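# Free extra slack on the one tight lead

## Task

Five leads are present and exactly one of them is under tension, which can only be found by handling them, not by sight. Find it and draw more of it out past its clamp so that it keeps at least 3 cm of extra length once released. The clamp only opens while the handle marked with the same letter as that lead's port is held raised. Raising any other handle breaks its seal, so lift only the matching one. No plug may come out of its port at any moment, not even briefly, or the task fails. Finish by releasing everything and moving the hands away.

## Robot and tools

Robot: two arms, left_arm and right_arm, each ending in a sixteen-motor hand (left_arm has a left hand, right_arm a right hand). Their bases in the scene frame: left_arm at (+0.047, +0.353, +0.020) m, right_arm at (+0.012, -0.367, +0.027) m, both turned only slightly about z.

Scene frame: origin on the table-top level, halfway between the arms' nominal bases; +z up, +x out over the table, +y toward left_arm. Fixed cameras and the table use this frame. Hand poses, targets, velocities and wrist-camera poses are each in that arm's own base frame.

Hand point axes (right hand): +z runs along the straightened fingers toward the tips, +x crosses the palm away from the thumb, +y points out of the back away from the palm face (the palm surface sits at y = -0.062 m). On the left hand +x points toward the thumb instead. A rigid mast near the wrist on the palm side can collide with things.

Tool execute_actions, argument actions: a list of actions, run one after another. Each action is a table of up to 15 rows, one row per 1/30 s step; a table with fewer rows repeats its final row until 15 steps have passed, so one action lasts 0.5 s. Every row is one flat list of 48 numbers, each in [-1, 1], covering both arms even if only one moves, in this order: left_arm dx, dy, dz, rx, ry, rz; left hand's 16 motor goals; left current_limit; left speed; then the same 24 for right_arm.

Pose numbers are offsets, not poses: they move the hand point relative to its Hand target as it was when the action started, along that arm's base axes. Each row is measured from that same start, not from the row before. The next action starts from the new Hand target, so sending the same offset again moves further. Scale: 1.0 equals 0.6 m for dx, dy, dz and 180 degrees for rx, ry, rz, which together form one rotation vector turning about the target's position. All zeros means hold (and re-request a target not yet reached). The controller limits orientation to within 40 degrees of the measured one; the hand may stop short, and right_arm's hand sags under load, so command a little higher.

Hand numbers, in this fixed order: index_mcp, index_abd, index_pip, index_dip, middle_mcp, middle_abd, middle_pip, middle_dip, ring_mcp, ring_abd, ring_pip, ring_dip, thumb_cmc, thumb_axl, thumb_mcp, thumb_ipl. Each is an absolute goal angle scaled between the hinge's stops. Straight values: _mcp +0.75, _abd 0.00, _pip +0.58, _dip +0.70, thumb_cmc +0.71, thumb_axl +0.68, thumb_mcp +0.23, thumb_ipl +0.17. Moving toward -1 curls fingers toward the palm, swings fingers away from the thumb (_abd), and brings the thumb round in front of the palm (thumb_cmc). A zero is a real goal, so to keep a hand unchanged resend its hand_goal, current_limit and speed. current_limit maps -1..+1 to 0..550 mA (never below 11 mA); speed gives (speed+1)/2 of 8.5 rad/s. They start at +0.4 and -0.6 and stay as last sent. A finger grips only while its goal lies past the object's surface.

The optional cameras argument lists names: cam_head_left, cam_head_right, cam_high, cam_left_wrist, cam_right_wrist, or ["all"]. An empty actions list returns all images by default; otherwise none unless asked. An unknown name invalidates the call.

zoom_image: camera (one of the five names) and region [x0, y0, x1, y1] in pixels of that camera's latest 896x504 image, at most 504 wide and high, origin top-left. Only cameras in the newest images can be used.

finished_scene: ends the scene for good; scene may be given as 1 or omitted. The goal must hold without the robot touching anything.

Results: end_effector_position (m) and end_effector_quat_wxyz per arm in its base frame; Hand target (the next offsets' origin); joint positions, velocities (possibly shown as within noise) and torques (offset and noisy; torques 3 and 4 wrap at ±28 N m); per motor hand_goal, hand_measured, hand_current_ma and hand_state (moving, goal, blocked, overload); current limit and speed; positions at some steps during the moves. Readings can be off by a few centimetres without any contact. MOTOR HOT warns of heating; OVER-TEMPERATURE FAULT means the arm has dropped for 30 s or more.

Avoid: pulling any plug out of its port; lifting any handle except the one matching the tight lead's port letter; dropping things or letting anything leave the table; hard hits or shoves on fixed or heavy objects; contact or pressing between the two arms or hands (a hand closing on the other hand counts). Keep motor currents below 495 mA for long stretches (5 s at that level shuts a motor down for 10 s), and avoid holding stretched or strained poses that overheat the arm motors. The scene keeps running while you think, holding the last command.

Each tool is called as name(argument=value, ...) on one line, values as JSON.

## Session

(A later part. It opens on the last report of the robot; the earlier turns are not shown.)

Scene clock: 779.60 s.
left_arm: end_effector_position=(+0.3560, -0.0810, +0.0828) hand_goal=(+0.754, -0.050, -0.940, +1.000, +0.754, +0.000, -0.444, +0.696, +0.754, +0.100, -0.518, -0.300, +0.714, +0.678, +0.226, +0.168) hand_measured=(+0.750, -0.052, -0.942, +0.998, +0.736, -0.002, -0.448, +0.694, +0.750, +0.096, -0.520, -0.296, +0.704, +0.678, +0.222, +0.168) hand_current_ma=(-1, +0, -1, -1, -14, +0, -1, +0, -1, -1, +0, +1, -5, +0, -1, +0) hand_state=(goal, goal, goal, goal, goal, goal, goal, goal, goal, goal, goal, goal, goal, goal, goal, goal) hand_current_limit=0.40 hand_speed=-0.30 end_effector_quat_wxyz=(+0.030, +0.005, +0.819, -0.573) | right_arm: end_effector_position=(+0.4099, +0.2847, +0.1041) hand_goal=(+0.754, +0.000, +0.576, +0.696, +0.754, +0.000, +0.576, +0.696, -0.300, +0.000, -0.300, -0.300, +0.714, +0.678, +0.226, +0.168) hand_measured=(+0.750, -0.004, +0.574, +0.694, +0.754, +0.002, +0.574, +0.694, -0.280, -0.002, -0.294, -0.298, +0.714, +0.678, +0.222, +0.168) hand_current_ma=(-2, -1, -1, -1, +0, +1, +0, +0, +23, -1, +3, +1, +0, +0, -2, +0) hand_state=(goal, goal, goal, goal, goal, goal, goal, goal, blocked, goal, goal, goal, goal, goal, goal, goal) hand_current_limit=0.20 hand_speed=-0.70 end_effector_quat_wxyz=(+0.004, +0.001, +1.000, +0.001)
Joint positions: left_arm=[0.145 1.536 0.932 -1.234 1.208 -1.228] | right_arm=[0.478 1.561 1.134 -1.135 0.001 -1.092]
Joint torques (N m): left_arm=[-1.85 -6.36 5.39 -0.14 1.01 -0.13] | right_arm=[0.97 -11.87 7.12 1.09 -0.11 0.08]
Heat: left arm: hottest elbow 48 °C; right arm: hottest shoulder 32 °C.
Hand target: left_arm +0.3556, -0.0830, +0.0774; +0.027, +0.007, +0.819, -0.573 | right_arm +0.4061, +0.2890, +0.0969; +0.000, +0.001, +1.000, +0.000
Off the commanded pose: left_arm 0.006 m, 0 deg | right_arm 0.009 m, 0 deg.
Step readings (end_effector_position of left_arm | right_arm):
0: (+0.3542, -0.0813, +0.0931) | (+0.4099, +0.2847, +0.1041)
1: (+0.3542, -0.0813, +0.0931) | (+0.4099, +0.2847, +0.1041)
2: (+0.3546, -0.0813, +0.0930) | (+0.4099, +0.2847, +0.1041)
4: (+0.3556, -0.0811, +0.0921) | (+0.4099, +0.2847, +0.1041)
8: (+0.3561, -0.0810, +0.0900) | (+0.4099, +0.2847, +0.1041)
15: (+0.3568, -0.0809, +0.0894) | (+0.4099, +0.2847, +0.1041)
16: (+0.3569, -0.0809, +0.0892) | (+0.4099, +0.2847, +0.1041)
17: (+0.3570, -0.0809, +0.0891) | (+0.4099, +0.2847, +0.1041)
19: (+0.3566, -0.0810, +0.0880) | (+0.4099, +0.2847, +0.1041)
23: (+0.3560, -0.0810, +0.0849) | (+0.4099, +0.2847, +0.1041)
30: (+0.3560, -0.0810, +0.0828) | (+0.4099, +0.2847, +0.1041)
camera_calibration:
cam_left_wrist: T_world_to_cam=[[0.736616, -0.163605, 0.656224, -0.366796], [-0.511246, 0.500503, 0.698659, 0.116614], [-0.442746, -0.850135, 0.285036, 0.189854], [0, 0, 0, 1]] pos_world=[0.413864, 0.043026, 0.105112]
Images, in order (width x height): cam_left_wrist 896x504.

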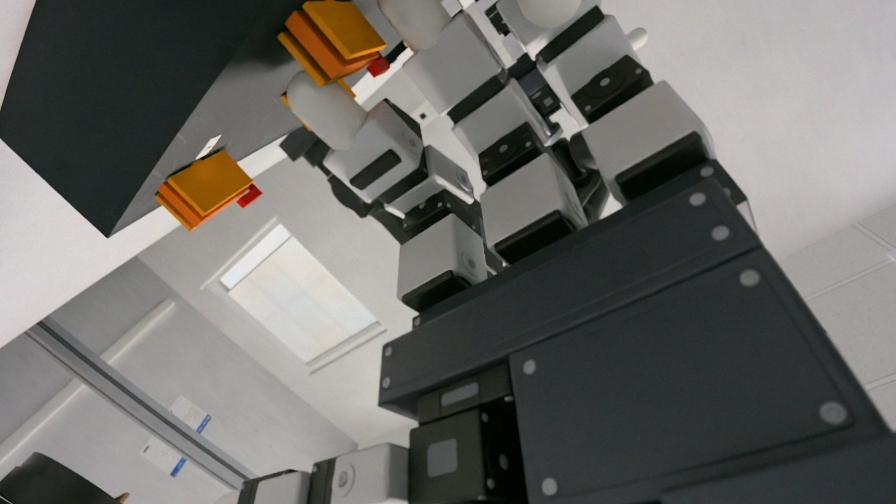

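execute_actions(actions=[[[0.002,0,-0.009,0,0,0,0.754,-0.05,-0.941,1.0,0.754,0.0,-0.445,0.696,0.754,0.1,-0.518,-0.3,0.714,0.678,0.226,0.168,0.4,-0.3,0,0,0,0,0,0,0.754,0,0.576,0.696,0.754,0,0.576,0.696,-0.3,0,-0.3,-0.3,0.714,0.678,0.226,0.168,0.2,-0.7]],[[0.017,0.002,0.012,0,0,0,0.754,-0.08,-0.941,1.0,0.754,0.2,-0.445,0.696,0.754,0.3,-0.518,-0.3,0.714,0.678,0.226,0.168,0.4,-0.3,0,0,0,0,0,0,0.754,0,0.576,0.696,0.754,0,0.576,0.696,-0.3,0,-0.3,-0.3,0.714,0.678,0.226,0.168,0.2,-0.7]],[[0.017,0.002,0.012,0,0,0,0.754,-0.08,-0.941,1.0,0.754,0.3,-0.445,0.696,0.754,0.4,-0.518,-0.3,0.714,0.678,0.226,0.168,0.4,-0.3,0,0,0,0,0,0,0.754,0,0.576,0.696,0.754,0,0.576,0.696,-0.3,0,-0.3,-0.3,0.714,0.678,0.226,0.168,0.2,-0.7]]], cameras=["cam_left_wrist"])

zoom_image(camera="cam_left_wrist", region=[220, 0, 570, 200])

Scene clock: 781.90 s.
left_arm: end_effector_position=(+0.3586, -0.0814, +0.0776) hand_goal=(+0.754, -0.080, -0.940, +1.000, +0.754, +0.300, -0.444, +0.696, +0.754, +0.400, -0.518, -0.300, +0.714, +0.678, +0.226, +0.168) hand_measured=(+0.750, -0.072, -0.946, +0.998, +0.750, +0.258, -0.448, +0.694, +0.750, +0.396, -0.520, -0.296, +0.702, +0.678, +0.222, +0.168) hand_current_ma=(-1, +2, -2, +0, -1, -40, -1, +0, -1, -1, +0, +1, -6, +0, -1, +0) hand_state=(goal, goal, goal, goal, goal, blocked, goal, goal, goal, goal, goal, goal, goal, goal, goal, goal) hand_current_limit=0.40 hand_speed=-0.30 end_effector_quat_wxyz=(+0.019, -0.005, +0.817, -0.576) | right_arm: end_effector_position=(+0.4099, +0.2847, +0.1041) hand_goal=(+0.754, +0.000, +0.576, +0.696, +0.754, +0.000, +0.576, +0.696, -0.300, +0.000, -0.300, -0.300, +0.714, +0.678, +0.226, +0.168) hand_measured=(+0.750, -0.004, +0.574, +0.694, +0.754, +0.002, +0.574, +0.694, -0.280, -0.002, -0.294, -0.298, +0.714, +0.678, +0.222, +0.168) hand_current_ma=(-2, -1, -1, -1, +0, +1, +0, +0, +23, -1, +3, +1, +0, +0, -2, +0) hand_state=(goal, goal, goal, goal, goal, goal, goal, goal, blocked, goal, goal, goal, goal, goal, goal, goal) hand_current_limit=0.20 hand_speed=-0.70 end_effector_quat_wxyz=(+0.004, +0.001, +1.000, +0.001)
Joint positions: left_arm=[0.145 1.566 0.945 -1.239 1.213 -1.236] | right_arm=[0.478 1.561 1.134 -1.135 0.001 -1.092]
Joint torques (N m): left_arm=[-1.38 -5.77 9.48 -1.29 0.84 -0.09] | right_arm=[1.03 -11.87 7.13 1.1 -0.11 0.08]
Heat: left arm: hottest elbow 48 °C; right arm: hottest shoulder 32 °C.
Hand target: left_arm +0.3774, -0.0806, +0.0865; +0.027, +0.007, +0.819, -0.573 | right_arm +0.4061, +0.2890, +0.0969; +0.000, +0.001, +1.000, +0.000
Off the commanded pose: left_arm 0.021 m, 2 deg | right_arm 0.009 m, 0 deg.
Step readings (end_effector_position of left_arm | right_arm):
0: (+0.3560, -0.0810, +0.0828) | (+0.4099, +0.2847, +0.1041)
1: (+0.3561, -0.0810, +0.0828) | (+0.4099, +0.2847, +0.1041)
2: (+0.3563, -0.0810, +0.0827) | (+0.4099, +0.2847, +0.1041)
4: (+0.3569, -0.0809, +0.0821) | (+0.4099, +0.2847, +0.1041)
8: (+0.3570, -0.0809, +0.0799) | (+0.4099, +0.2847, +0.1041)
15: (+0.3568, -0.0810, +0.0787) | (+0.4099, +0.2847, +0.1041)
16: (+0.3568, -0.0810, +0.0787) | (+0.4099, +0.2847, +0.1041)
17: (+0.3567, -0.0811, +0.0786) | (+0.4099, +0.2847, +0.1041)
19: (+0.3566, -0.0811, +0.0782) | (+0.4099, +0.2847, +0.1041)
23: (+0.3565, -0.0816, +0.0776) | (+0.4099, +0.2847, +0.1041)
30: (+0.3564, -0.0817, +0.0776) | (+0.4099, +0.2847, +0.1041)
31: (+0.3564, -0.0817, +0.0776) | (+0.4099, +0.2847, +0.1041)
32: (+0.3564, -0.0818, +0.0776) | (+0.4099, +0.2847, +0.1041)
34: (+0.3576, -0.0816, +0.0776) | (+0.4099, +0.2847, +0.1041)
38: (+0.3585, -0.0815, +0.0776) | (+0.4099, +0.2847, +0.1041)
45: (+0.3585, -0.0815, +0.0775) | (+0.4099, +0.2847, +0.1041)
camera_calibration:
cam_left_wrist: T_world_to_cam=[[0.755291, -0.155934, 0.636569, -0.369844], [-0.49333, 0.50416, 0.708836, 0.11483], [-0.431465, -0.849416, 0.30386, 0.186699], [0, 0, 0, 1]] pos_world=[0.416543, 0.0430211, 0.097305]
Images, in order (width x height): cam_left_wrist 896x504.

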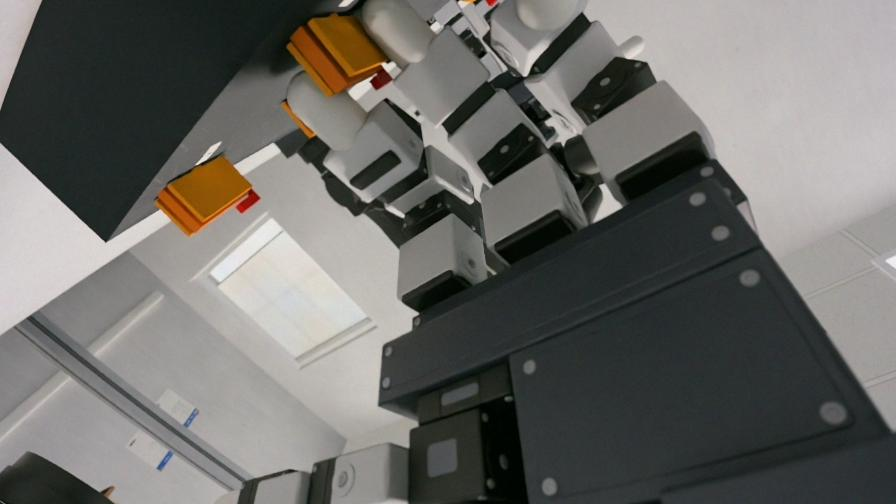

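Scaled by 1.440 from the camera's 896x504 image, which has a finer 1280x720 frame.

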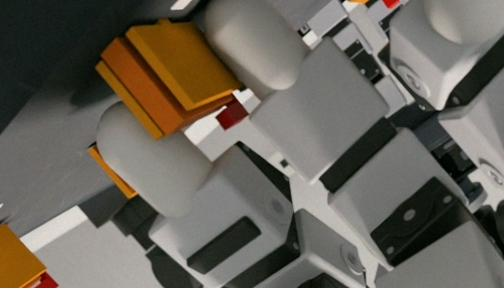

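execute_actions(actions=[[[0.010,0.0,0.004,0,0,0,0.754,-0.12,-0.941,1.0,0.754,0.6,-0.445,0.696,0.754,0.6,-0.518,-0.3,0.714,0.678,0.226,0.168,0.77,-0.4,0,0,0,0,0,0,0.754,0,0.576,0.696,0.754,0,0.576,0.696,-0.3,0,-0.3,-0.3,0.714,0.678,0.226,0.168,0.2,-0.7]],[[0.012,0.0,0.0,0,0,0,0.78,-0.25,-0.97,1.0,0.78,1.0,-0.445,0.696,0.754,1.0,-0.518,-0.3,0.714,0.678,0.226,0.168,0.77,-0.4,0,0,0,0,0,0,0.754,0,0.576,0.696,0.754,0,0.576,0.696,-0.3,0,-0.3,-0.3,0.714,0.678,0.226,0.168,0.2,-0.7]]], cameras=["cam_left_wrist"])

zoom_image(camera="cam_left_wrist", region=[260, 0, 500, 136])

Scene clock: 783.57 s.
left_arm: end_effector_position=(+0.3620, -0.0839, +0.0747) hand_goal=(+0.780, -0.250, -0.970, +1.000, +0.780, +1.000, -0.444, +0.696, +0.754, +1.000, -0.518, -0.300, +0.714, +0.678, +0.226, +0.168) hand_measured=(+0.772, -0.162, -0.990, +0.990, +0.788, +0.420, -0.488, +0.684, +0.762, +0.666, -0.522, -0.296, +0.702, +0.678, +0.222, +0.168) hand_current_ma=(-4, +139, -15, -4, +3, -487, -55, -6, +4, -487, -1, +1, -6, +0, -1, +0) hand_state=(goal, blocked, blocked, goal, goal, blocked, blocked, goal, goal, blocked, goal, goal, goal, goal, goal, goal) hand_current_limit=0.77 hand_speed=-0.40 end_effector_quat_wxyz=(+0.006, -0.010, +0.817, -0.576) | right_arm: end_effector_position=(+0.4099, +0.2847, +0.1041) hand_goal=(+0.754, +0.000, +0.576, +0.696, +0.754, +0.000, +0.576, +0.696, -0.300, +0.000, -0.300, -0.300, +0.714, +0.678, +0.226, +0.168) hand_measured=(+0.750, -0.004, +0.574, +0.694, +0.754, +0.002, +0.574, +0.694, -0.280, -0.002, -0.294, -0.298, +0.714, +0.678, +0.222, +0.168) hand_current_ma=(-2, -1, -1, -1, +0, +1, +0, +0, +23, -1, +3, +1, +0, +0, -2, +0) hand_state=(goal, goal, goal, goal, goal, goal, goal, goal, blocked, goal, goal, goal, goal, goal, goal, goal) hand_current_limit=0.20 hand_speed=-0.70 end_effector_quat_wxyz=(+0.004, +0.001, +1.000, +0.001)
Joint positions: left_arm=[0.135 1.593 0.966 -1.249 1.211 -1.248] | right_arm=[0.478 1.561 1.134 -1.135 0.001 -1.092]
Joint torques (N m): left_arm=[-1.67 -6.71 10.82 -0.83 0.98 -0.14] | right_arm=[1.03 -11.93 7.13 1.09 -0.11 0.08]
Heat: left arm: hottest elbow 48 °C; right arm: hottest shoulder 32 °C.
Hand target: left_arm +0.3907, -0.0806, +0.0890; +0.028, +0.007, +0.819, -0.573 | right_arm +0.4061, +0.2890, +0.0969; +0.000, +0.001, +1.000, +0.000
Off the commanded pose: left_arm 0.032 m, 3 deg | right_arm 0.009 m, 0 deg.
Step readings (end_effector_position of left_arm | right_arm):
0: (+0.3586, -0.0814, +0.0776) | (+0.4099, +0.2847, +0.1041)
1: (+0.3586, -0.0814, +0.0776) | (+0.4099, +0.2847, +0.1041)
2: (+0.3591, -0.0813, +0.0776) | (+0.4099, +0.2847, +0.1041)
4: (+0.3600, -0.0821, +0.0773) | (+0.4099, +0.2847, +0.1041)
8: (+0.3605, -0.0834, +0.0767) | (+0.4099, +0.2847, +0.1041)
15: (+0.3604, -0.0834, +0.0766) | (+0.4099, +0.2847, +0.1041)
16: (+0.3606, -0.0834, +0.0767) | (+0.4099, +0.2847, +0.1041)
17: (+0.3605, -0.0830, +0.0762) | (+0.4099, +0.2847, +0.1041)
19: (+0.3609, -0.0834, +0.0754) | (+0.4099, +0.2847, +0.1041)
23: (+0.3619, -0.0840, +0.0746) | (+0.4099, +0.2847, +0.1041)
30: (+0.3618, -0.0840, +0.0746) | (+0.4099, +0.2847, +0.1041)
camera_calibration:
cam_left_wrist: T_world_to_cam=[[0.771652, -0.160364, 0.615498, -0.375716], [-0.470398, 0.507454, 0.721953, 0.110787], [-0.428112, -0.846625, 0.316143, 0.184957], [0, 0, 0, 1]] pos_world=[0.421218, 0.0401187, 0.0927961]
Images, in order (width x height): cam_left_wrist 896x504.

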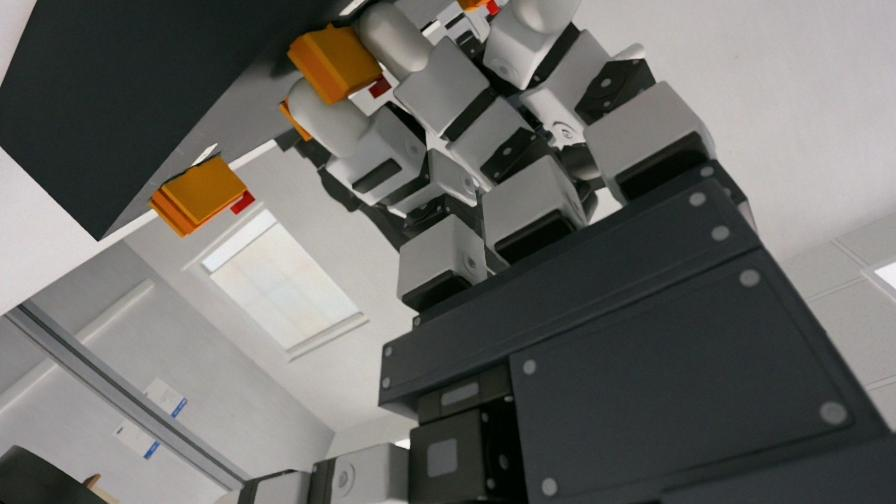

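Scaled by 2.100 from the camera's 896x504 image, which has a finer 1280x720 frame.

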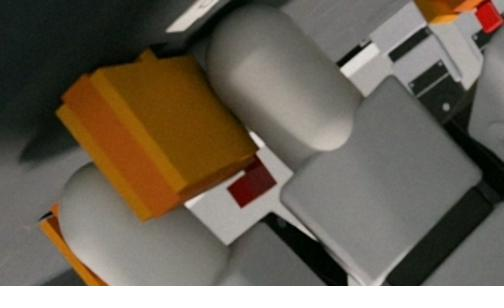

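execute_actions(actions=[[[0.02,0.006,0.003,0,0,0,0.80,-0.25,-0.96,1.0,0.80,1.0,-0.43,0.696,0.754,1.0,-0.518,-0.3,0.714,0.678,0.226,0.168,0.77,-0.4,0,0,0,0,0,0,0.754,0,0.576,0.696,0.754,0,0.576,0.696,-0.3,0,-0.3,-0.3,0.714,0.678,0.226,0.168,0.2,-0.7]]], cameras=["cam_left_wrist"])

zoom_image(camera="cam_left_wrist", region=[260, 0, 500, 136])

Scene clock: 785.07 s.
left_arm: end_effector_position=(+0.3625, -0.0831, +0.0739) hand_goal=(+0.800, -0.250, -0.960, +1.000, +0.800, +1.000, -0.430, +0.696, +0.754, +1.000, -0.518, -0.300, +0.714, +0.678, +0.226, +0.168) hand_measured=(+0.780, -0.162, -0.990, +0.988, +0.802, +0.426, -0.490, +0.676, +0.774, +0.668, -0.522, -0.296, +0.702, +0.678, +0.222, +0.168) hand_current_ma=(-17, +139, -29, -7, +0, -487, -90, -16, +16, -487, -1, +1, -6, +0, -1, +0) hand_state=(blocked, blocked, blocked, goal, goal, blocked, blocked, blocked, goal, blocked, goal, goal, goal, goal, goal, goal) hand_current_limit=0.77 hand_speed=-0.40 end_effector_quat_wxyz=(-0.012, -0.023, +0.817, -0.576) | right_arm: end_effector_position=(+0.4099, +0.2847, +0.1041) hand_goal=(+0.754, +0.000, +0.576, +0.696, +0.754, +0.000, +0.576, +0.696, -0.300, +0.000, -0.300, -0.300, +0.714, +0.678, +0.226, +0.168) hand_measured=(+0.750, -0.004, +0.574, +0.694, +0.754, +0.002, +0.574, +0.694, -0.280, -0.002, -0.294, -0.298, +0.714, +0.678, +0.222, +0.168) hand_current_ma=(-2, -1, -1, -1, +0, +1, +0, +0, +23, -1, +3, +1, +0, +0, -2, +0) hand_state=(goal, goal, goal, goal, goal, goal, goal, goal, blocked, goal, goal, goal, goal, goal, goal, goal) hand_current_limit=0.20 hand_speed=-0.70 end_effector_quat_wxyz=(+0.004, +0.001, +1.000, +0.001)
Joint positions: left_arm=[0.135 1.618 0.989 -1.284 1.206 -1.254] | right_arm=[0.478 1.561 1.134 -1.135 0.001 -1.092]
Joint torques (N m): left_arm=[-0.44 -7.3 11.79 -0.59 1.03 0.11] | right_arm=[1.03 -11.93 7.13 1.1 -0.11 0.08]
Heat: left arm: hottest elbow 49 °C; right arm: hottest shoulder 32 °C.
Hand target: left_arm +0.4025, -0.0770, +0.0906; +0.027, +0.007, +0.819, -0.573 | right_arm +0.4061, +0.2890, +0.0969; +0.000, +0.001, +1.000, +0.000
Off the commanded pose: left_arm 0.044 m, 6 deg | right_arm 0.009 m, 0 deg.
Step readings (end_effector_position of left_arm | right_arm):
0: (+0.3619, -0.0839, +0.0747) | (+0.4099, +0.2847, +0.1041)
1: (+0.3619, -0.0840, +0.0746) | (+0.4099, +0.2847, +0.1041)
2: (+0.3621, -0.0836, +0.0746) | (+0.4099, +0.2847, +0.1041)
4: (+0.3624, -0.0833, +0.0744) | (+0.4099, +0.2847, +0.1041)
8: (+0.3624, -0.0833, +0.0739) | (+0.4099, +0.2847, +0.1041)
15: (+0.3625, -0.0832, +0.0739) | (+0.4099, +0.2847, +0.1041)
camera_calibration:
cam_left_wrist: T_world_to_cam=[[0.797693, -0.159693, 0.581536, -0.382319], [-0.438887, 0.507621, 0.741417, 0.0984114], [-0.413599, -0.846652, 0.334838, 0.179446], [0, 0, 0, 1]] pos_world=[0.422383, 0.0409184, 0.0892832]
Images, in order (width x height): cam_left_wrist 896x504.

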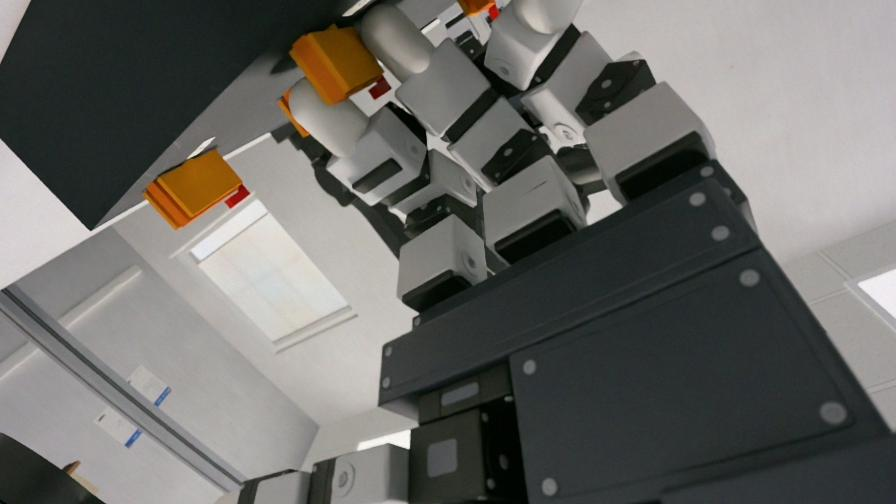

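Scaled by 2.100 from the camera's 896x504 image, which has a finer 1280x720 frame.

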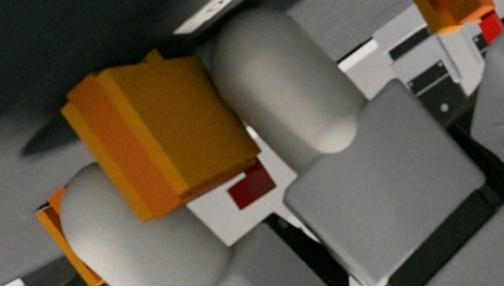

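execute_actions(actions=[[[0.004,0.004,0.014,0,0,0,0.80,-0.25,-0.96,1.0,0.80,1.0,-0.43,0.696,0.754,1.0,-0.518,-0.3,0.714,0.678,0.226,0.168,0.77,-0.4,0,0,0,0,0,0,0.754,0,0.576,0.696,0.754,0,0.576,0.696,-0.3,0,-0.3,-0.3,0.714,0.678,0.226,0.168,0.2,-0.7]],[[0.003,0.002,0.014,0,0,0,0.80,-0.25,-0.96,1.0,0.80,1.0,-0.43,0.696,0.754,1.0,-0.518,-0.3,0.714,0.678,0.226,0.168,0.77,-0.4,0,0,0,0,0,0,0.754,0,0.576,0.696,0.754,0,0.576,0.696,-0.3,0,-0.3,-0.3,0.714,0.678,0.226,0.168,0.2,-0.7]]], cameras=["cam_left_wrist"])

zoom_image(camera="cam_left_wrist", region=[260, 0, 500, 136])

Scene clock: 787.07 s.
left_arm: end_effector_position=(+0.3623, -0.0822, +0.0755) hand_goal=(+0.800, -0.250, -0.960, +1.000, +0.800, +1.000, -0.430, +0.696, +0.754, +1.000, -0.518, -0.300, +0.714, +0.678, +0.226, +0.168) hand_measured=(+0.784, -0.162, -0.984, +0.988, +0.806, +0.426, -0.490, +0.676, +0.778, +0.668, -0.522, -0.296, +0.702, +0.678, +0.222, +0.168) hand_current_ma=(-11, +139, -19, -7, +2, -487, -90, -14, +23, -487, -1, +1, -6, +0, -1, +0) hand_state=(goal, blocked, blocked, goal, goal, blocked, blocked, goal, blocked, blocked, goal, goal, goal, goal, goal, goal) hand_current_limit=0.77 hand_speed=-0.40 end_effector_quat_wxyz=(-0.020, -0.018, +0.819, -0.573) | right_arm: end_effector_position=(+0.4099, +0.2847, +0.1041) hand_goal=(+0.754, +0.000, +0.576, +0.696, +0.754, +0.000, +0.576, +0.696, -0.300, +0.000, -0.300, -0.300, +0.714, +0.678, +0.226, +0.168) hand_measured=(+0.750, -0.004, +0.574, +0.694, +0.754, +0.002, +0.574, +0.694, -0.280, -0.002, -0.294, -0.298, +0.714, +0.678, +0.222, +0.168) hand_current_ma=(-2, -1, -1, -1, +0, +1, +0, +0, +23, -1, +3, +1, +0, +0, -2, +0) hand_state=(goal, goal, goal, goal, goal, goal, goal, goal, blocked, goal, goal, goal, goal, goal, goal, goal) hand_current_limit=0.20 hand_speed=-0.70 end_effector_quat_wxyz=(+0.004, +0.001, +1.000, +0.001)
Joint positions: left_arm=[0.133 1.629 1.007 -1.326 1.193 -1.225] | right_arm=[0.478 1.561 1.134 -1.135 0.001 -1.092]
Joint torques (N m): left_arm=[0.32 -8.64 13.01 -1.62 1.54 -0.02] | right_arm=[1.03 -11.87 7.1 1.1 -0.11 0.08]
Heat: left arm: hottest elbow 49 °C; right arm: hottest shoulder 32 °C.
Hand target: left_arm +0.4068, -0.0734, +0.1076; +0.027, +0.007, +0.819, -0.573 | right_arm +0.4061, +0.2890, +0.0969; +0.000, +0.001, +1.000, +0.000
Off the commanded pose: left_arm 0.055 m, 6 deg | right_arm 0.009 m, 0 deg.
Step readings (end_effector_position of left_arm | right_arm):
0: (+0.3625, -0.0831, +0.0739) | (+0.4099, +0.2847, +0.1041)
1: (+0.3626, -0.0831, +0.0740) | (+0.4099, +0.2847, +0.1041)
2: (+0.3626, -0.0830, +0.0743) | (+0.4099, +0.2847, +0.1041)
4: (+0.3627, -0.0825, +0.0744) | (+0.4099, +0.2847, +0.1041)
8: (+0.3620, -0.0824, +0.0747) | (+0.4099, +0.2847, +0.1041)
15: (+0.3619, -0.0824, +0.0746) | (+0.4099, +0.2847, +0.1041)
16: (+0.3619, -0.0824, +0.0747) | (+0.4099, +0.2847, +0.1041)
17: (+0.3618, -0.0823, +0.0749) | (+0.4099, +0.2847, +0.1041)
19: (+0.3620, -0.0821, +0.0752) | (+0.4099, +0.2847, +0.1041)
23: (+0.3623, -0.0822, +0.0754) | (+0.4099, +0.2847, +0.1041)
30: (+0.3622, -0.0822, +0.0754) | (+0.4099, +0.2847, +0.1041)
camera_calibration:
cam_left_wrist: T_world_to_cam=[[0.799735, -0.177053, 0.573652, -0.384598], [-0.424164, 0.509578, 0.748609, 0.0909126], [-0.424864, -0.842011, 0.332427, 0.184369], [0, 0, 0, 1]] pos_world=[0.42447, 0.0408196, 0.0912782]
Images, in order (width x height): cam_left_wrist 896x504.

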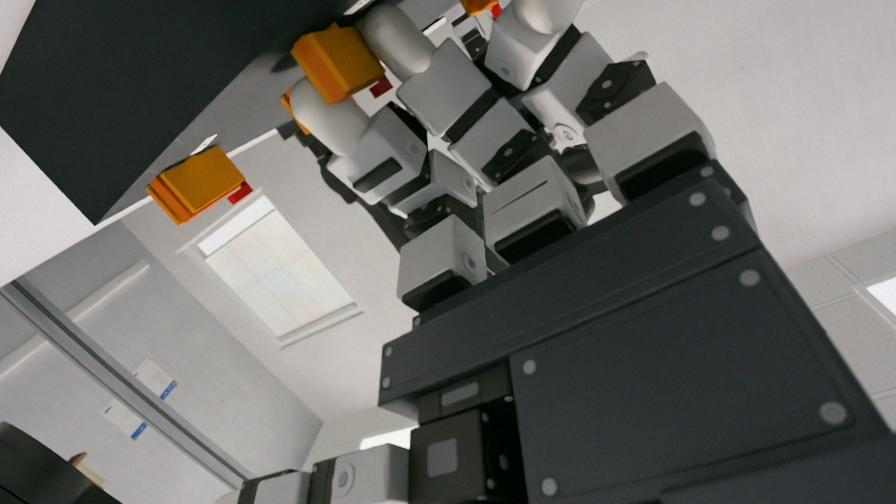

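Scaled by 2.100 from the camera's 896x504 image, which has a finer 1280x720 frame.

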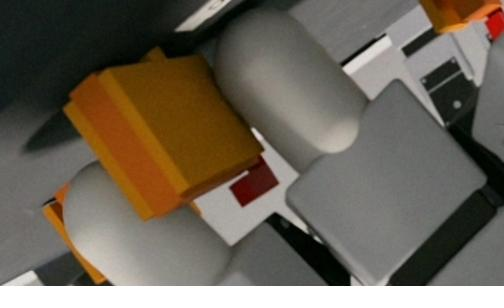

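execute_actions(actions=[[[0.003,0.0,0.014,0,0,0,0.80,-0.3,-0.96,1.0,0.80,1.0,-0.43,0.696,0.754,1.0,-0.518,-0.3,0.714,0.678,0.226,0.168,0.77,-0.4,0,0,0,0,0,0,0.754,0,0.576,0.696,0.754,0,0.576,0.696,-0.3,0,-0.3,-0.3,0.714,0.678,0.226,0.168,0.2,-0.7]],[[0.003,0.0,0.014,0,0,0,0.80,-0.3,-0.96,1.0,0.80,1.0,-0.43,0.696,0.754,1.0,-0.518,-0.3,0.714,0.678,0.226,0.168,0.77,-0.4,0,0,0,0,0,0,0.754,0,0.576,0.696,0.754,0,0.576,0.696,-0.3,0,-0.3,-0.3,0.714,0.678,0.226,0.168,0.2,-0.7]]], cameras=["cam_left_wrist"])

zoom_image(camera="cam_left_wrist", region=[260, 0, 500, 136])

Scene clock: 788.90 s.
left_arm: end_effector_position=(+0.3631, -0.0819, +0.0777) hand_goal=(+0.800, -0.300, -0.960, +1.000, +0.800, +1.000, -0.430, +0.696, +0.754, +1.000, -0.518, -0.300, +0.714, +0.678, +0.226, +0.168) hand_measured=(+0.784, -0.172, -0.976, +0.988, +0.808, +0.426, -0.490, +0.680, +0.780, +0.668, -0.524, -0.296, +0.702, +0.678, +0.222, +0.168) hand_current_ma=(-11, +261, -9, -7, +3, -487, -90, -11, +26, -487, -2, +1, -6, +0, -1, +0) hand_state=(goal, blocked, goal, goal, goal, blocked, blocked, goal, blocked, blocked, goal, goal, goal, goal, goal, goal) hand_current_limit=0.77 hand_speed=-0.40 end_effector_quat_wxyz=(-0.023, -0.011, +0.822, -0.568) | right_arm: end_effector_position=(+0.4099, +0.2847, +0.1041) hand_goal=(+0.754, +0.000, +0.576, +0.696, +0.754, +0.000, +0.576, +0.696, -0.300, +0.000, -0.300, -0.300, +0.714, +0.678, +0.226, +0.168) hand_measured=(+0.750, -0.004, +0.574, +0.694, +0.754, +0.002, +0.574, +0.694, -0.280, -0.002, -0.294, -0.298, +0.714, +0.678, +0.222, +0.168) hand_current_ma=(-2, -1, -1, -1, +0, +1, +0, +0, +23, -1, +3, +1, +0, +0, -2, +0) hand_state=(goal, goal, goal, goal, goal, goal, goal, goal, blocked, goal, goal, goal, goal, goal, goal, goal) hand_current_limit=0.20 hand_speed=-0.70 end_effector_quat_wxyz=(+0.004, +0.001, +1.000, +0.001)
Joint positions: left_arm=[0.128 1.63 1.019 -1.348 1.18 -1.209] | right_arm=[0.478 1.561 1.134 -1.135 0.001 -1.092]
Joint torques (N m): left_arm=[0.03 -10.4 14.02 -2.33 2.06 -0.24] | right_arm=[1.08 -11.93 7.12 1.1 -0.11 0.08]
Heat: left arm: hottest elbow 50 °C; right arm: hottest shoulder 32 °C.
Hand target: left_arm +0.4103, -0.0733, +0.1243; +0.027, +0.007, +0.819, -0.573 | right_arm +0.4061, +0.2890, +0.0969; +0.000, +0.001, +1.000, +0.000
Off the commanded pose: left_arm 0.067 m, 6 deg | right_arm 0.009 m, 0 deg.
Step readings (end_effector_position of left_arm | right_arm):
0: (+0.3623, -0.0822, +0.0755) | (+0.4099, +0.2847, +0.1041)
1: (+0.3623, -0.0822, +0.0755) | (+0.4099, +0.2847, +0.1041)
2: (+0.3622, -0.0822, +0.0757) | (+0.4099, +0.2847, +0.1041)
4: (+0.3625, -0.0821, +0.0766) | (+0.4099, +0.2847, +0.1041)
8: (+0.3627, -0.0821, +0.0769) | (+0.4099, +0.2847, +0.1041)
15: (+0.3627, -0.0821, +0.0770) | (+0.4099, +0.2847, +0.1041)
16: (+0.3627, -0.0820, +0.0770) | (+0.4099, +0.2847, +0.1041)
17: (+0.3628, -0.0820, +0.0772) | (+0.4099, +0.2847, +0.1041)
19: (+0.3629, -0.0819, +0.0775) | (+0.4099, +0.2847, +0.1041)
23: (+0.3630, -0.0820, +0.0775) | (+0.4099, +0.2847, +0.1041)
30: (+0.3630, -0.0819, +0.0775) | (+0.4099, +0.2847, +0.1041)
camera_calibration:
cam_left_wrist: T_world_to_cam=[[0.795003, -0.195634, 0.574193, -0.386185], [-0.41858, 0.50818, 0.752691, 0.0870613], [-0.439046, -0.838737, 0.322116, 0.190427], [0, 0, 0, 1]] pos_world=[0.427067, 0.0399241, 0.094875]
Images, in order (width x height): cam_left_wrist 896x504.

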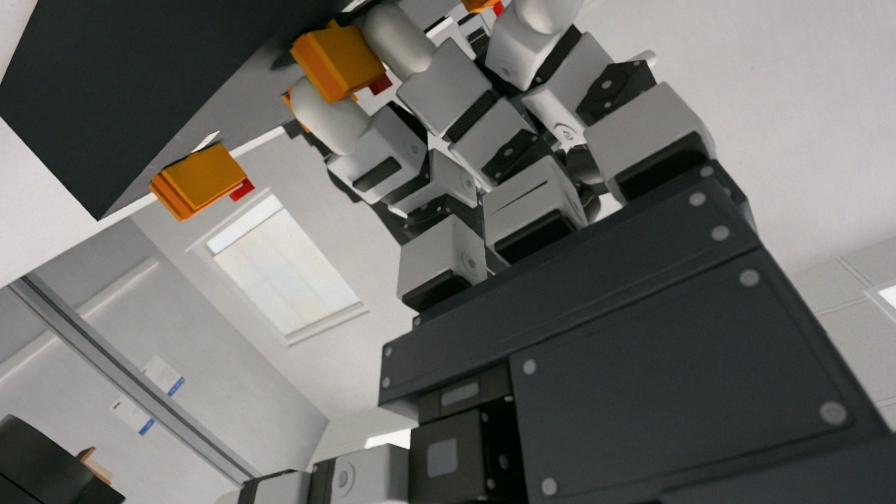

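Scaled by 2.100 from the camera's 896x504 image, which has a finer 1280x720 frame.

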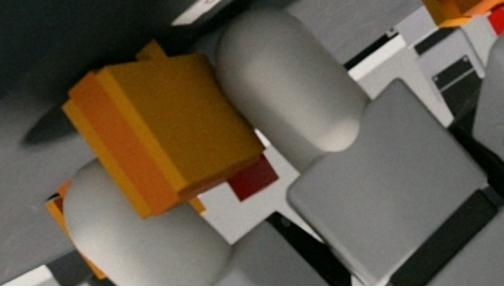

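execute_actions(actions=[[[0.003,0.0,0.014,0,0,0,0.80,-0.4,-0.96,1.0,0.80,1.0,-0.43,0.696,0.754,1.0,-0.518,-0.3,0.714,0.678,0.226,0.168,0.79,-0.4,0,0,0,0,0,0,0.754,0,0.576,0.696,0.754,0,0.576,0.696,-0.3,0,-0.3,-0.3,0.714,0.678,0.226,0.168,0.2,-0.7]]], cameras=["cam_left_wrist"])

zoom_image(camera="cam_left_wrist", region=[260, 0, 500, 136])

Scene clock: 790.70 s.
left_arm: end_effector_position=(+0.3635, -0.0819, +0.0783) hand_goal=(+0.800, -0.400, -0.960, +1.000, +0.800, +1.000, -0.430, +0.696, +0.754, +1.000, -0.518, -0.300, +0.714, +0.678, +0.226, +0.168) hand_measured=(+0.784, -0.188, -0.970, +0.988, +0.808, +0.426, -0.490, +0.684, +0.782, +0.668, -0.528, -0.296, +0.702, +0.678, +0.222, +0.168) hand_current_ma=(-11, +492, -4, -7, +3, -492, -90, -7, +28, -492, -4, +1, -6, +0, -1, +0) hand_state=(goal, blocked, goal, goal, goal, blocked, blocked, goal, blocked, blocked, goal, goal, goal, goal, goal, goal) hand_current_limit=0.79 hand_speed=-0.40 end_effector_quat_wxyz=(-0.024, -0.007, +0.824, -0.566) | right_arm: end_effector_position=(+0.4099, +0.2847, +0.1041) hand_goal=(+0.754, +0.000, +0.576, +0.696, +0.754, +0.000, +0.576, +0.696, -0.300, +0.000, -0.300, -0.300, +0.714, +0.678, +0.226, +0.168) hand_measured=(+0.750, -0.004, +0.574, +0.694, +0.754, +0.002, +0.574, +0.694, -0.280, -0.002, -0.294, -0.298, +0.714, +0.678, +0.222, +0.168) hand_current_ma=(-2, -1, -1, -1, +0, +1, +0, +0, +23, -1, +3, +1, +0, +0, -2, +0) hand_state=(goal, goal, goal, goal, goal, goal, goal, goal, blocked, goal, goal, goal, goal, goal, goal, goal) hand_current_limit=0.20 hand_speed=-0.70 end_effector_quat_wxyz=(+0.004, +0.001, +1.000, +0.001)
Joint positions: left_arm=[0.125 1.631 1.025 -1.357 1.173 -1.2] | right_arm=[0.478 1.561 1.134 -1.135 0.001 -1.092]
Joint torques (N m): left_arm=[0.03 -11.11 14.71 -2.77 2.32 -0.27] | right_arm=[1.03 -11.87 7.12 1.1 -0.11 0.08]
Heat: left arm: hottest elbow 50 °C; right arm: hottest shoulder 32 °C.
Hand target: left_arm +0.4122, -0.0733, +0.1326; +0.027, +0.007, +0.819, -0.573 | right_arm +0.4061, +0.2890, +0.0969; +0.000, +0.001, +1.000, +0.000
Off the commanded pose: left_arm 0.073 m, 6 deg | right_arm 0.009 m, 0 deg.
Step readings (end_effector_position of left_arm | right_arm):
0: (+0.3631, -0.0819, +0.0776) | (+0.4099, +0.2847, +0.1041)
1: (+0.3631, -0.0819, +0.0776) | (+0.4099, +0.2847, +0.1041)
2: (+0.3630, -0.0821, +0.0778) | (+0.4099, +0.2847, +0.1041)
4: (+0.3632, -0.0819, +0.0781) | (+0.4099, +0.2847, +0.1041)
8: (+0.3634, -0.0819, +0.0784) | (+0.4099, +0.2847, +0.1041)
15: (+0.3635, -0.0819, +0.0783) | (+0.4099, +0.2847, +0.1041)
camera_calibration:
cam_left_wrist: T_world_to_cam=[[0.792114, -0.205064, 0.574894, -0.386677], [-0.415987, 0.507885, 0.754326, 0.085641], [-0.446665, -0.836661, 0.316999, 0.193765], [0, 0, 0, 1]] pos_world=[0.428465, 0.039326, 0.0962737]
Images, in order (width x height): cam_left_wrist 896x504.

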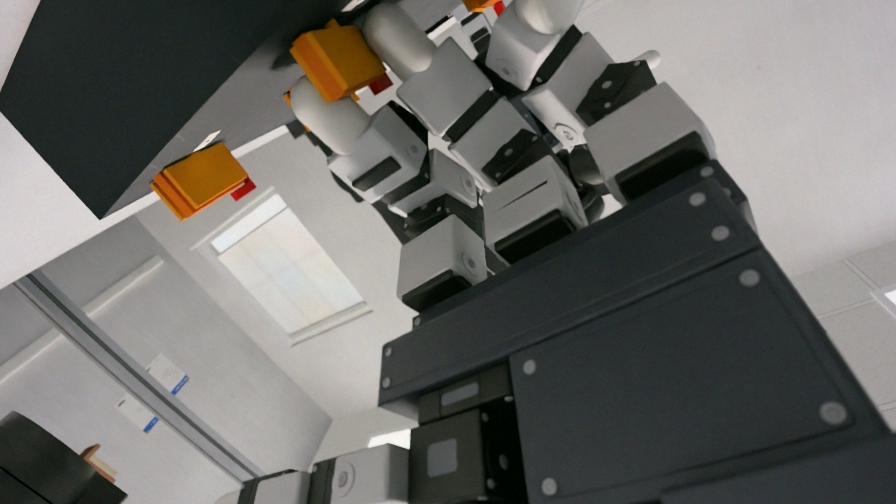

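Scaled by 2.100 from the camera's 896x504 image, which has a finer 1280x720 frame.

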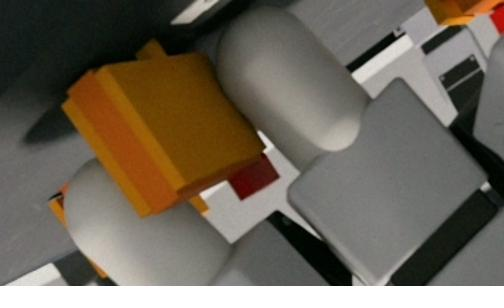

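execute_actions(actions=[[[0.003,0.0,0.014,0,0,0,0.80,-0.4,-0.96,1.0,0.80,1.0,-0.43,0.696,0.754,1.0,-0.518,-0.3,0.714,0.678,0.226,0.168,0.79,-0.4,0,0,0,0,0,0,0.754,0,0.576,0.696,0.754,0,0.576,0.696,-0.3,0,-0.3,-0.3,0.714,0.678,0.226,0.168,0.2,-0.7]]])

Scene clock: 791.87 s.
left_arm: end_effector_position=(+0.3639, -0.0819, +0.0791) hand_goal=(+0.800, -0.400, -0.960, +1.000, +0.800, +1.000, -0.430, +0.696, +0.754, +1.000, -0.518, -0.300, +0.714, +0.678, +0.226, +0.168) hand_measured=(+0.782, -0.190, -0.964, +0.988, +0.808, +0.426, -0.490, +0.684, +0.784, +0.668, -0.530, -0.296, +0.702, +0.678, +0.222, +0.168) hand_current_ma=(-13, +492, -1, -7, +3, -492, -90, -7, +30, -492, -6, +1, -6, +0, -1, +0) hand_state=(goal, blocked, goal, goal, goal, blocked, blocked, goal, blocked, blocked, goal, goal, goal, goal, goal, goal) hand_current_limit=0.79 hand_speed=-0.40 end_effector_quat_wxyz=(-0.026, -0.004, +0.825, -0.564) | right_arm: end_effector_position=(+0.4099, +0.2847, +0.1041) hand_goal=(+0.754, +0.000, +0.576, +0.696, +0.754, +0.000, +0.576, +0.696, -0.300, +0.000, -0.300, -0.300, +0.714, +0.678, +0.226, +0.168) hand_measured=(+0.750, -0.004, +0.574, +0.694, +0.754, +0.002, +0.574, +0.694, -0.280, -0.002, -0.294, -0.298, +0.714, +0.678, +0.222, +0.168) hand_current_ma=(-2, -1, -1, -1, +0, +1, +0, +0, +23, -1, +3, +1, +0, +0, -2, +0) hand_state=(goal, goal, goal, goal, goal, goal, goal, goal, blocked, goal, goal, goal, goal, goal, goal, goal) hand_current_limit=0.20 hand_speed=-0.70 end_effector_quat_wxyz=(+0.004, +0.001, +1.000, +0.001)
Joint positions: left_arm=[0.123 1.632 1.031 -1.367 1.167 -1.192] | right_arm=[0.478 1.561 1.134 -1.135 0.001 -1.092]
Joint torques (N m): left_arm=[0.38 -12.34 15.28 -2.96 2.6 -0.43] | right_arm=[1.08 -11.93 7.13 1.09 -0.11 0.07]
Heat: left arm: hottest elbow 50 °C; right arm: hottest shoulder 32 °C.
Hand target: left_arm +0.4140, -0.0734, +0.1411; +0.027, +0.007, +0.819, -0.573 | right_arm +0.4061, +0.2890, +0.0969; +0.000, +0.001, +1.000, +0.000
Off the commanded pose: left_arm 0.080 m, 6 deg | right_arm 0.009 m, 0 deg.
Step readings (end_effector_position of left_arm | right_arm):
0: (+0.3635, -0.0819, +0.0783) | (+0.4099, +0.2847, +0.1041)
1: (+0.3635, -0.0819, +0.0783) | (+0.4099, +0.2847, +0.1041)
2: (+0.3635, -0.0818, +0.0784) | (+0.4099, +0.2847, +0.1041)
4: (+0.3636, -0.0817, +0.0787) | (+0.4099, +0.2847, +0.1041)
8: (+0.3638, -0.0819, +0.0791) | (+0.4099, +0.2847, +0.1041)
15: (+0.3638, -0.0819, +0.0791) | (+0.4099, +0.2847, +0.1041)

execute_actions(actions=[[[0.003,0,0.014,0,0,0,0.80,-0.4,-0.96,1.0,0.80,1.0,-0.43,0.696,0.754,1.0,-0.518,-0.3,0.714,0.678,0.226,0.168,0.79,-0.4,0,0,0,0,0,0,0.754,0,0.576,0.696,0.754,0,0.576,0.696,-0.3,0,-0.3,-0.3,0.714,0.678,0.226,0.168,0.2,-0.7]]], cameras=["cam_left_wrist","cam_head_left"])

Scene clock: 794.80 s.
left_arm: end_effector_position=(+0.3637, -0.0824, +0.0868) hand_goal=(+0.800, -0.400, -0.960, +1.000, +0.800, +1.000, -0.430, +0.696, +0.754, +1.000, -0.518, -0.300, +0.714, +0.678, +0.226, +0.168) hand_measured=(+0.780, -0.192, -0.966, +0.986, +0.806, +0.426, -0.492, +0.678, +0.784, +0.668, -0.532, -0.296, +0.702, +0.678, +0.222, +0.168) hand_current_ma=(-16, +492, -1, -8, +3, -492, -96, -12, +30, -492, -7, +1, -6, +0, -1, +0) hand_state=(goal, blocked, goal, goal, goal, blocked, blocked, goal, blocked, blocked, goal, goal, goal, goal, goal, goal) hand_current_limit=0.79 hand_speed=-0.40 end_effector_quat_wxyz=(-0.035, -0.011, +0.824, -0.565) | right_arm: end_effector_position=(+0.4099, +0.2847, +0.1041) hand_goal=(+0.754, +0.000, +0.576, +0.696, +0.754, +0.000, +0.576, +0.696, -0.300, +0.000, -0.300, -0.300, +0.714, +0.678, +0.226, +0.168) hand_measured=(+0.750, -0.004, +0.574, +0.694, +0.754, +0.002, +0.574, +0.694, -0.280, -0.002, -0.294, -0.298, +0.714, +0.678, +0.222, +0.168) hand_current_ma=(-2, -1, -1, -1, +0, +1, +0, +0, +23, -1, +3, +1, +0, +0, -2, +0) hand_state=(goal, goal, goal, goal, goal, goal, goal, goal, blocked, goal, goal, goal, goal, goal, goal, goal) hand_current_limit=0.20 hand_speed=-0.70 end_effector_quat_wxyz=(+0.004, +0.001, +1.000, +0.001)
Joint positions: left_arm=[0.122 1.632 1.05 -1.403 1.168 -1.199] | right_arm=[0.478 1.561 1.134 -1.135 0.001 -1.092]
Joint torques (N m): left_arm=[0.5 -11.93 15.21 -2.74 2.6 -0.26] | right_arm=[1.03 -11.93 7.12 1.09 -0.11 0.07]
Heat: left arm: hottest elbow 51 °C; right arm: hottest shoulder 32 °C.
Hand target: left_arm +0.4158, -0.0733, +0.1495; +0.027, +0.007, +0.819, -0.573 | right_arm +0.4061, +0.2890, +0.0969; +0.000, +0.001, +1.000, +0.000
Off the commanded pose: left_arm 0.082 m, 7 deg | right_arm 0.009 m, 0 deg.
Step readings (end_effector_position of left_arm | right_arm):
0: (+0.3639, -0.0819, +0.0791) | (+0.4099, +0.2847, +0.1041)
1: (+0.3639, -0.0819, +0.0791) | (+0.4099, +0.2847, +0.1041)
2: (+0.3640, -0.0819, +0.0792) | (+0.4099, +0.2847, +0.1041)
4: (+0.3637, -0.0823, +0.0824) | (+0.4099, +0.2847, +0.1041)
8: (+0.3638, -0.0825, +0.0868) | (+0.4099, +0.2847, +0.1041)
15: (+0.3637, -0.0824, +0.0868) | (+0.4099, +0.2847, +0.1041)
camera_calibration:
cam_left_wrist: T_world_to_cam=[[0.803226, -0.211169, 0.556988, -0.394775], [-0.39626, 0.508727, 0.764313, 0.0716352], [-0.444754, -0.834628, 0.324945, 0.189465], [0, 0, 0, 1]] pos_world=[0.429745, 0.0383263, 0.103567]
Images, in order (width x height): cam_head_left 896x504, cam_left_wrist 896x504.

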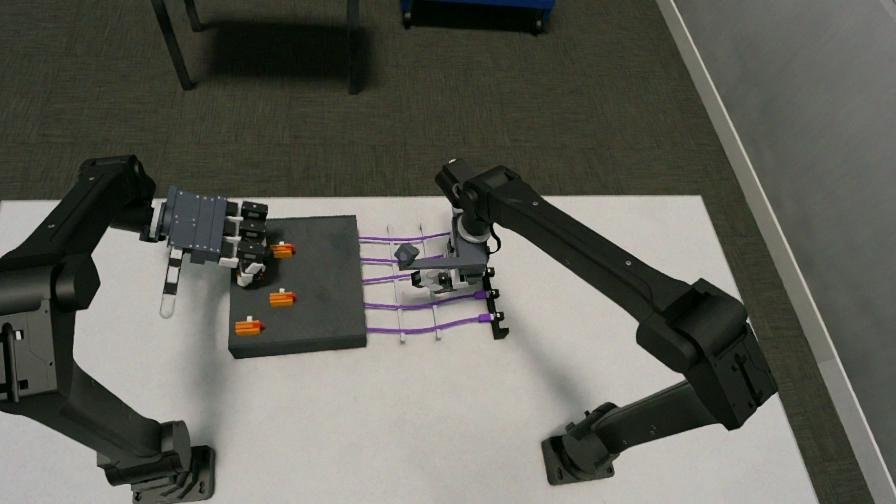

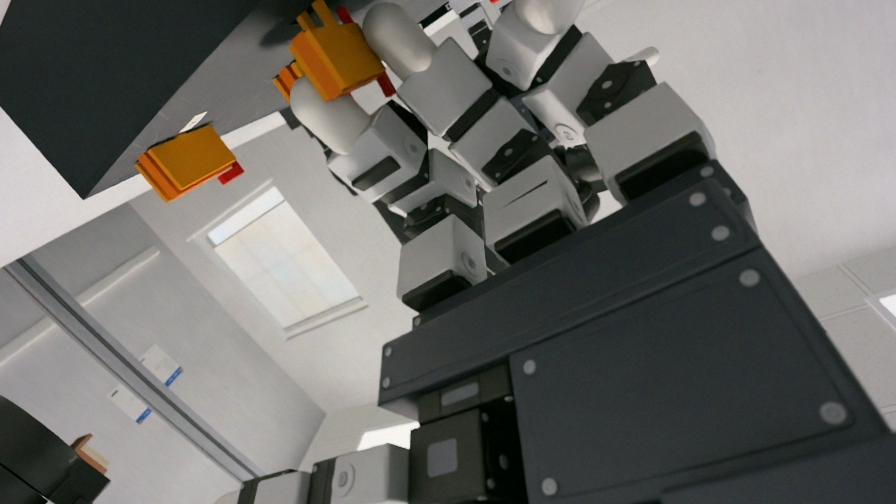

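zoom_image(camera="cam_left_wrist", region=[220, 0, 480, 146])

zoom_image(camera="cam_head_left", region=[220, 225, 320, 345])

Scaled by 1.938 from the camera's 896x504 image, which has a finer 1280x720 frame.

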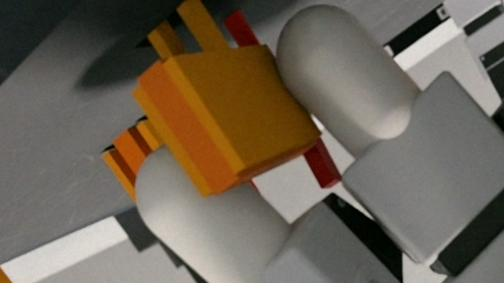

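Scaled by 4.200 from the camera's 896x504 image, which has a finer 1280x720 frame.

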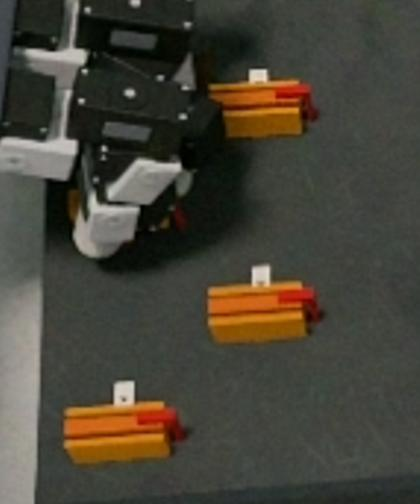

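execute_actions(actions=[[[0.001,0,0.006,0,0,0,0.80,-0.4,-0.96,1.0,0.80,1.0,-0.43,0.696,0.754,1.0,-0.518,-0.3,0.714,0.678,0.226,0.168,0.79,-0.4,0,0,0,0,0,0,0.754,0,0.576,0.696,0.754,0,0.576,0.696,-0.3,0,-0.3,-0.3,0.714,0.678,0.226,0.168,0.2,-0.7]]], cameras=["cam_left_wrist","cam_right_wrist"])

zoom_image(camera="cam_left_wrist", region=[220, 0, 480, 146])

Scene clock: 796.47 s.
left_arm: end_effector_position=(+0.3637, -0.0822, +0.0871) hand_goal=(+0.800, -0.400, -0.960, +1.000, +0.800, +1.000, -0.430, +0.696, +0.754, +1.000, -0.518, -0.300, +0.714, +0.678, +0.226, +0.168) hand_measured=(+0.780, -0.192, -0.964, +0.986, +0.806, +0.426, -0.492, +0.678, +0.784, +0.668, -0.532, -0.296, +0.702, +0.678, +0.222, +0.168) hand_current_ma=(-16, +492, -1, -8, +3, -492, -96, -12, +30, -492, -7, +1, -6, +0, -1, +0) hand_state=(goal, blocked, goal, goal, goal, blocked, blocked, goal, blocked, blocked, goal, goal, goal, goal, goal, goal) hand_current_limit=0.79 hand_speed=-0.40 end_effector_quat_wxyz=(-0.035, -0.010, +0.824, -0.565) | right_arm: end_effector_position=(+0.4099, +0.2847, +0.1041) hand_goal=(+0.754, +0.000, +0.576, +0.696, +0.754, +0.000, +0.576, +0.696, -0.300, +0.000, -0.300, -0.300, +0.714, +0.678, +0.226, +0.168) hand_measured=(+0.750, -0.004, +0.574, +0.694, +0.754, +0.002, +0.574, +0.694, -0.280, -0.002, -0.294, -0.298, +0.714, +0.678, +0.222, +0.168) hand_current_ma=(-2, -1, -1, -1, +0, +1, +0, +0, +23, -1, +3, +1, +0, +0, -2, +0) hand_state=(goal, goal, goal, goal, goal, goal, goal, goal, blocked, goal, goal, goal, goal, goal, goal, goal) hand_current_limit=0.20 hand_speed=-0.70 end_effector_quat_wxyz=(+0.004, +0.001, +1.000, +0.001)
Joint positions: left_arm=[0.122 1.632 1.051 -1.406 1.167 -1.195] | right_arm=[0.478 1.561 1.134 -1.135 0.001 -1.092]
Joint torques (N m): left_arm=[0.32 -12.51 15.58 -3.1 2.61 -0.35] | right_arm=[1.03 -11.93 7.12 1.1 -0.11 0.08]
Heat: left arm: hottest elbow 51 °C; right arm: hottest shoulder 32 °C.
Hand target: left_arm +0.4163, -0.0733, +0.1530; +0.027, +0.007, +0.819, -0.573 | right_arm +0.4061, +0.2890, +0.0969; +0.000, +0.001, +1.000, +0.000
Off the commanded pose: left_arm 0.085 m, 7 deg | right_arm 0.009 m, 0 deg.
Step readings (end_effector_position of left_arm | right_arm):
0: (+0.3637, -0.0824, +0.0868) | (+0.4099, +0.2847, +0.1041)
1: (+0.3637, -0.0824, +0.0868) | (+0.4099, +0.2847, +0.1041)
2: (+0.3637, -0.0824, +0.0869) | (+0.4099, +0.2847, +0.1041)
4: (+0.3638, -0.0823, +0.0871) | (+0.4099, +0.2847, +0.1041)
8: (+0.3638, -0.0823, +0.0871) | (+0.4099, +0.2847, +0.1041)
15: (+0.3637, -0.0822, +0.0871) | (+0.4099, +0.2847, +0.1041)
camera_calibration:
cam_left_wrist: T_world_to_cam=[[0.801926, -0.213017, 0.558156, -0.394685], [-0.396512, 0.509055, 0.763964, 0.0714137], [-0.44687, -0.833958, 0.323761, 0.190483], [0, 0, 0, 1]] pos_world=[0.429946, 0.0384263, 0.104068]
cam_right_wrist: T_world_to_cam=[[0.80155, 0.597189, 0.0297206, -0.470528], [0.373839, -0.539321, 0.754571, -0.132528], [0.466651, -0.593715, -0.655545, 0.170175], [0, 0, 0, 1]] pos_world=[0.347283, 0.310555, 0.225544]
Images, in order (width x height): cam_left_wrist 896x504, cam_right_wrist 896x504.

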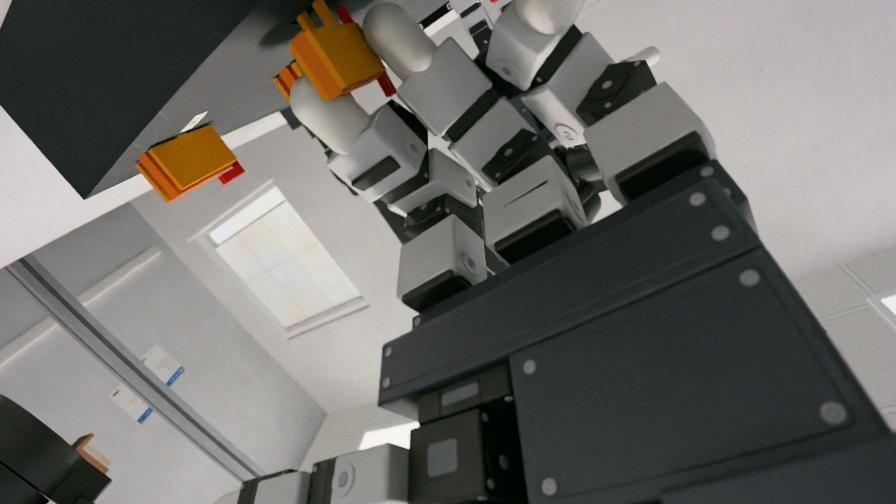

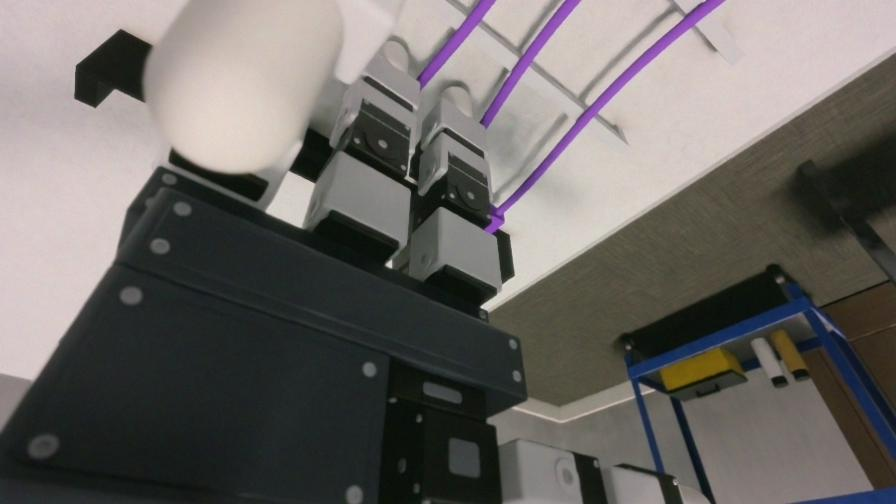

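Scaled by 1.938 from the camera's 896x504 image, which has a finer 1280x720 frame.

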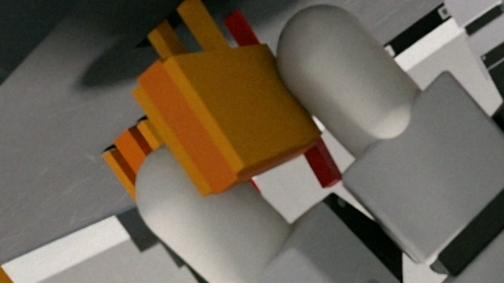

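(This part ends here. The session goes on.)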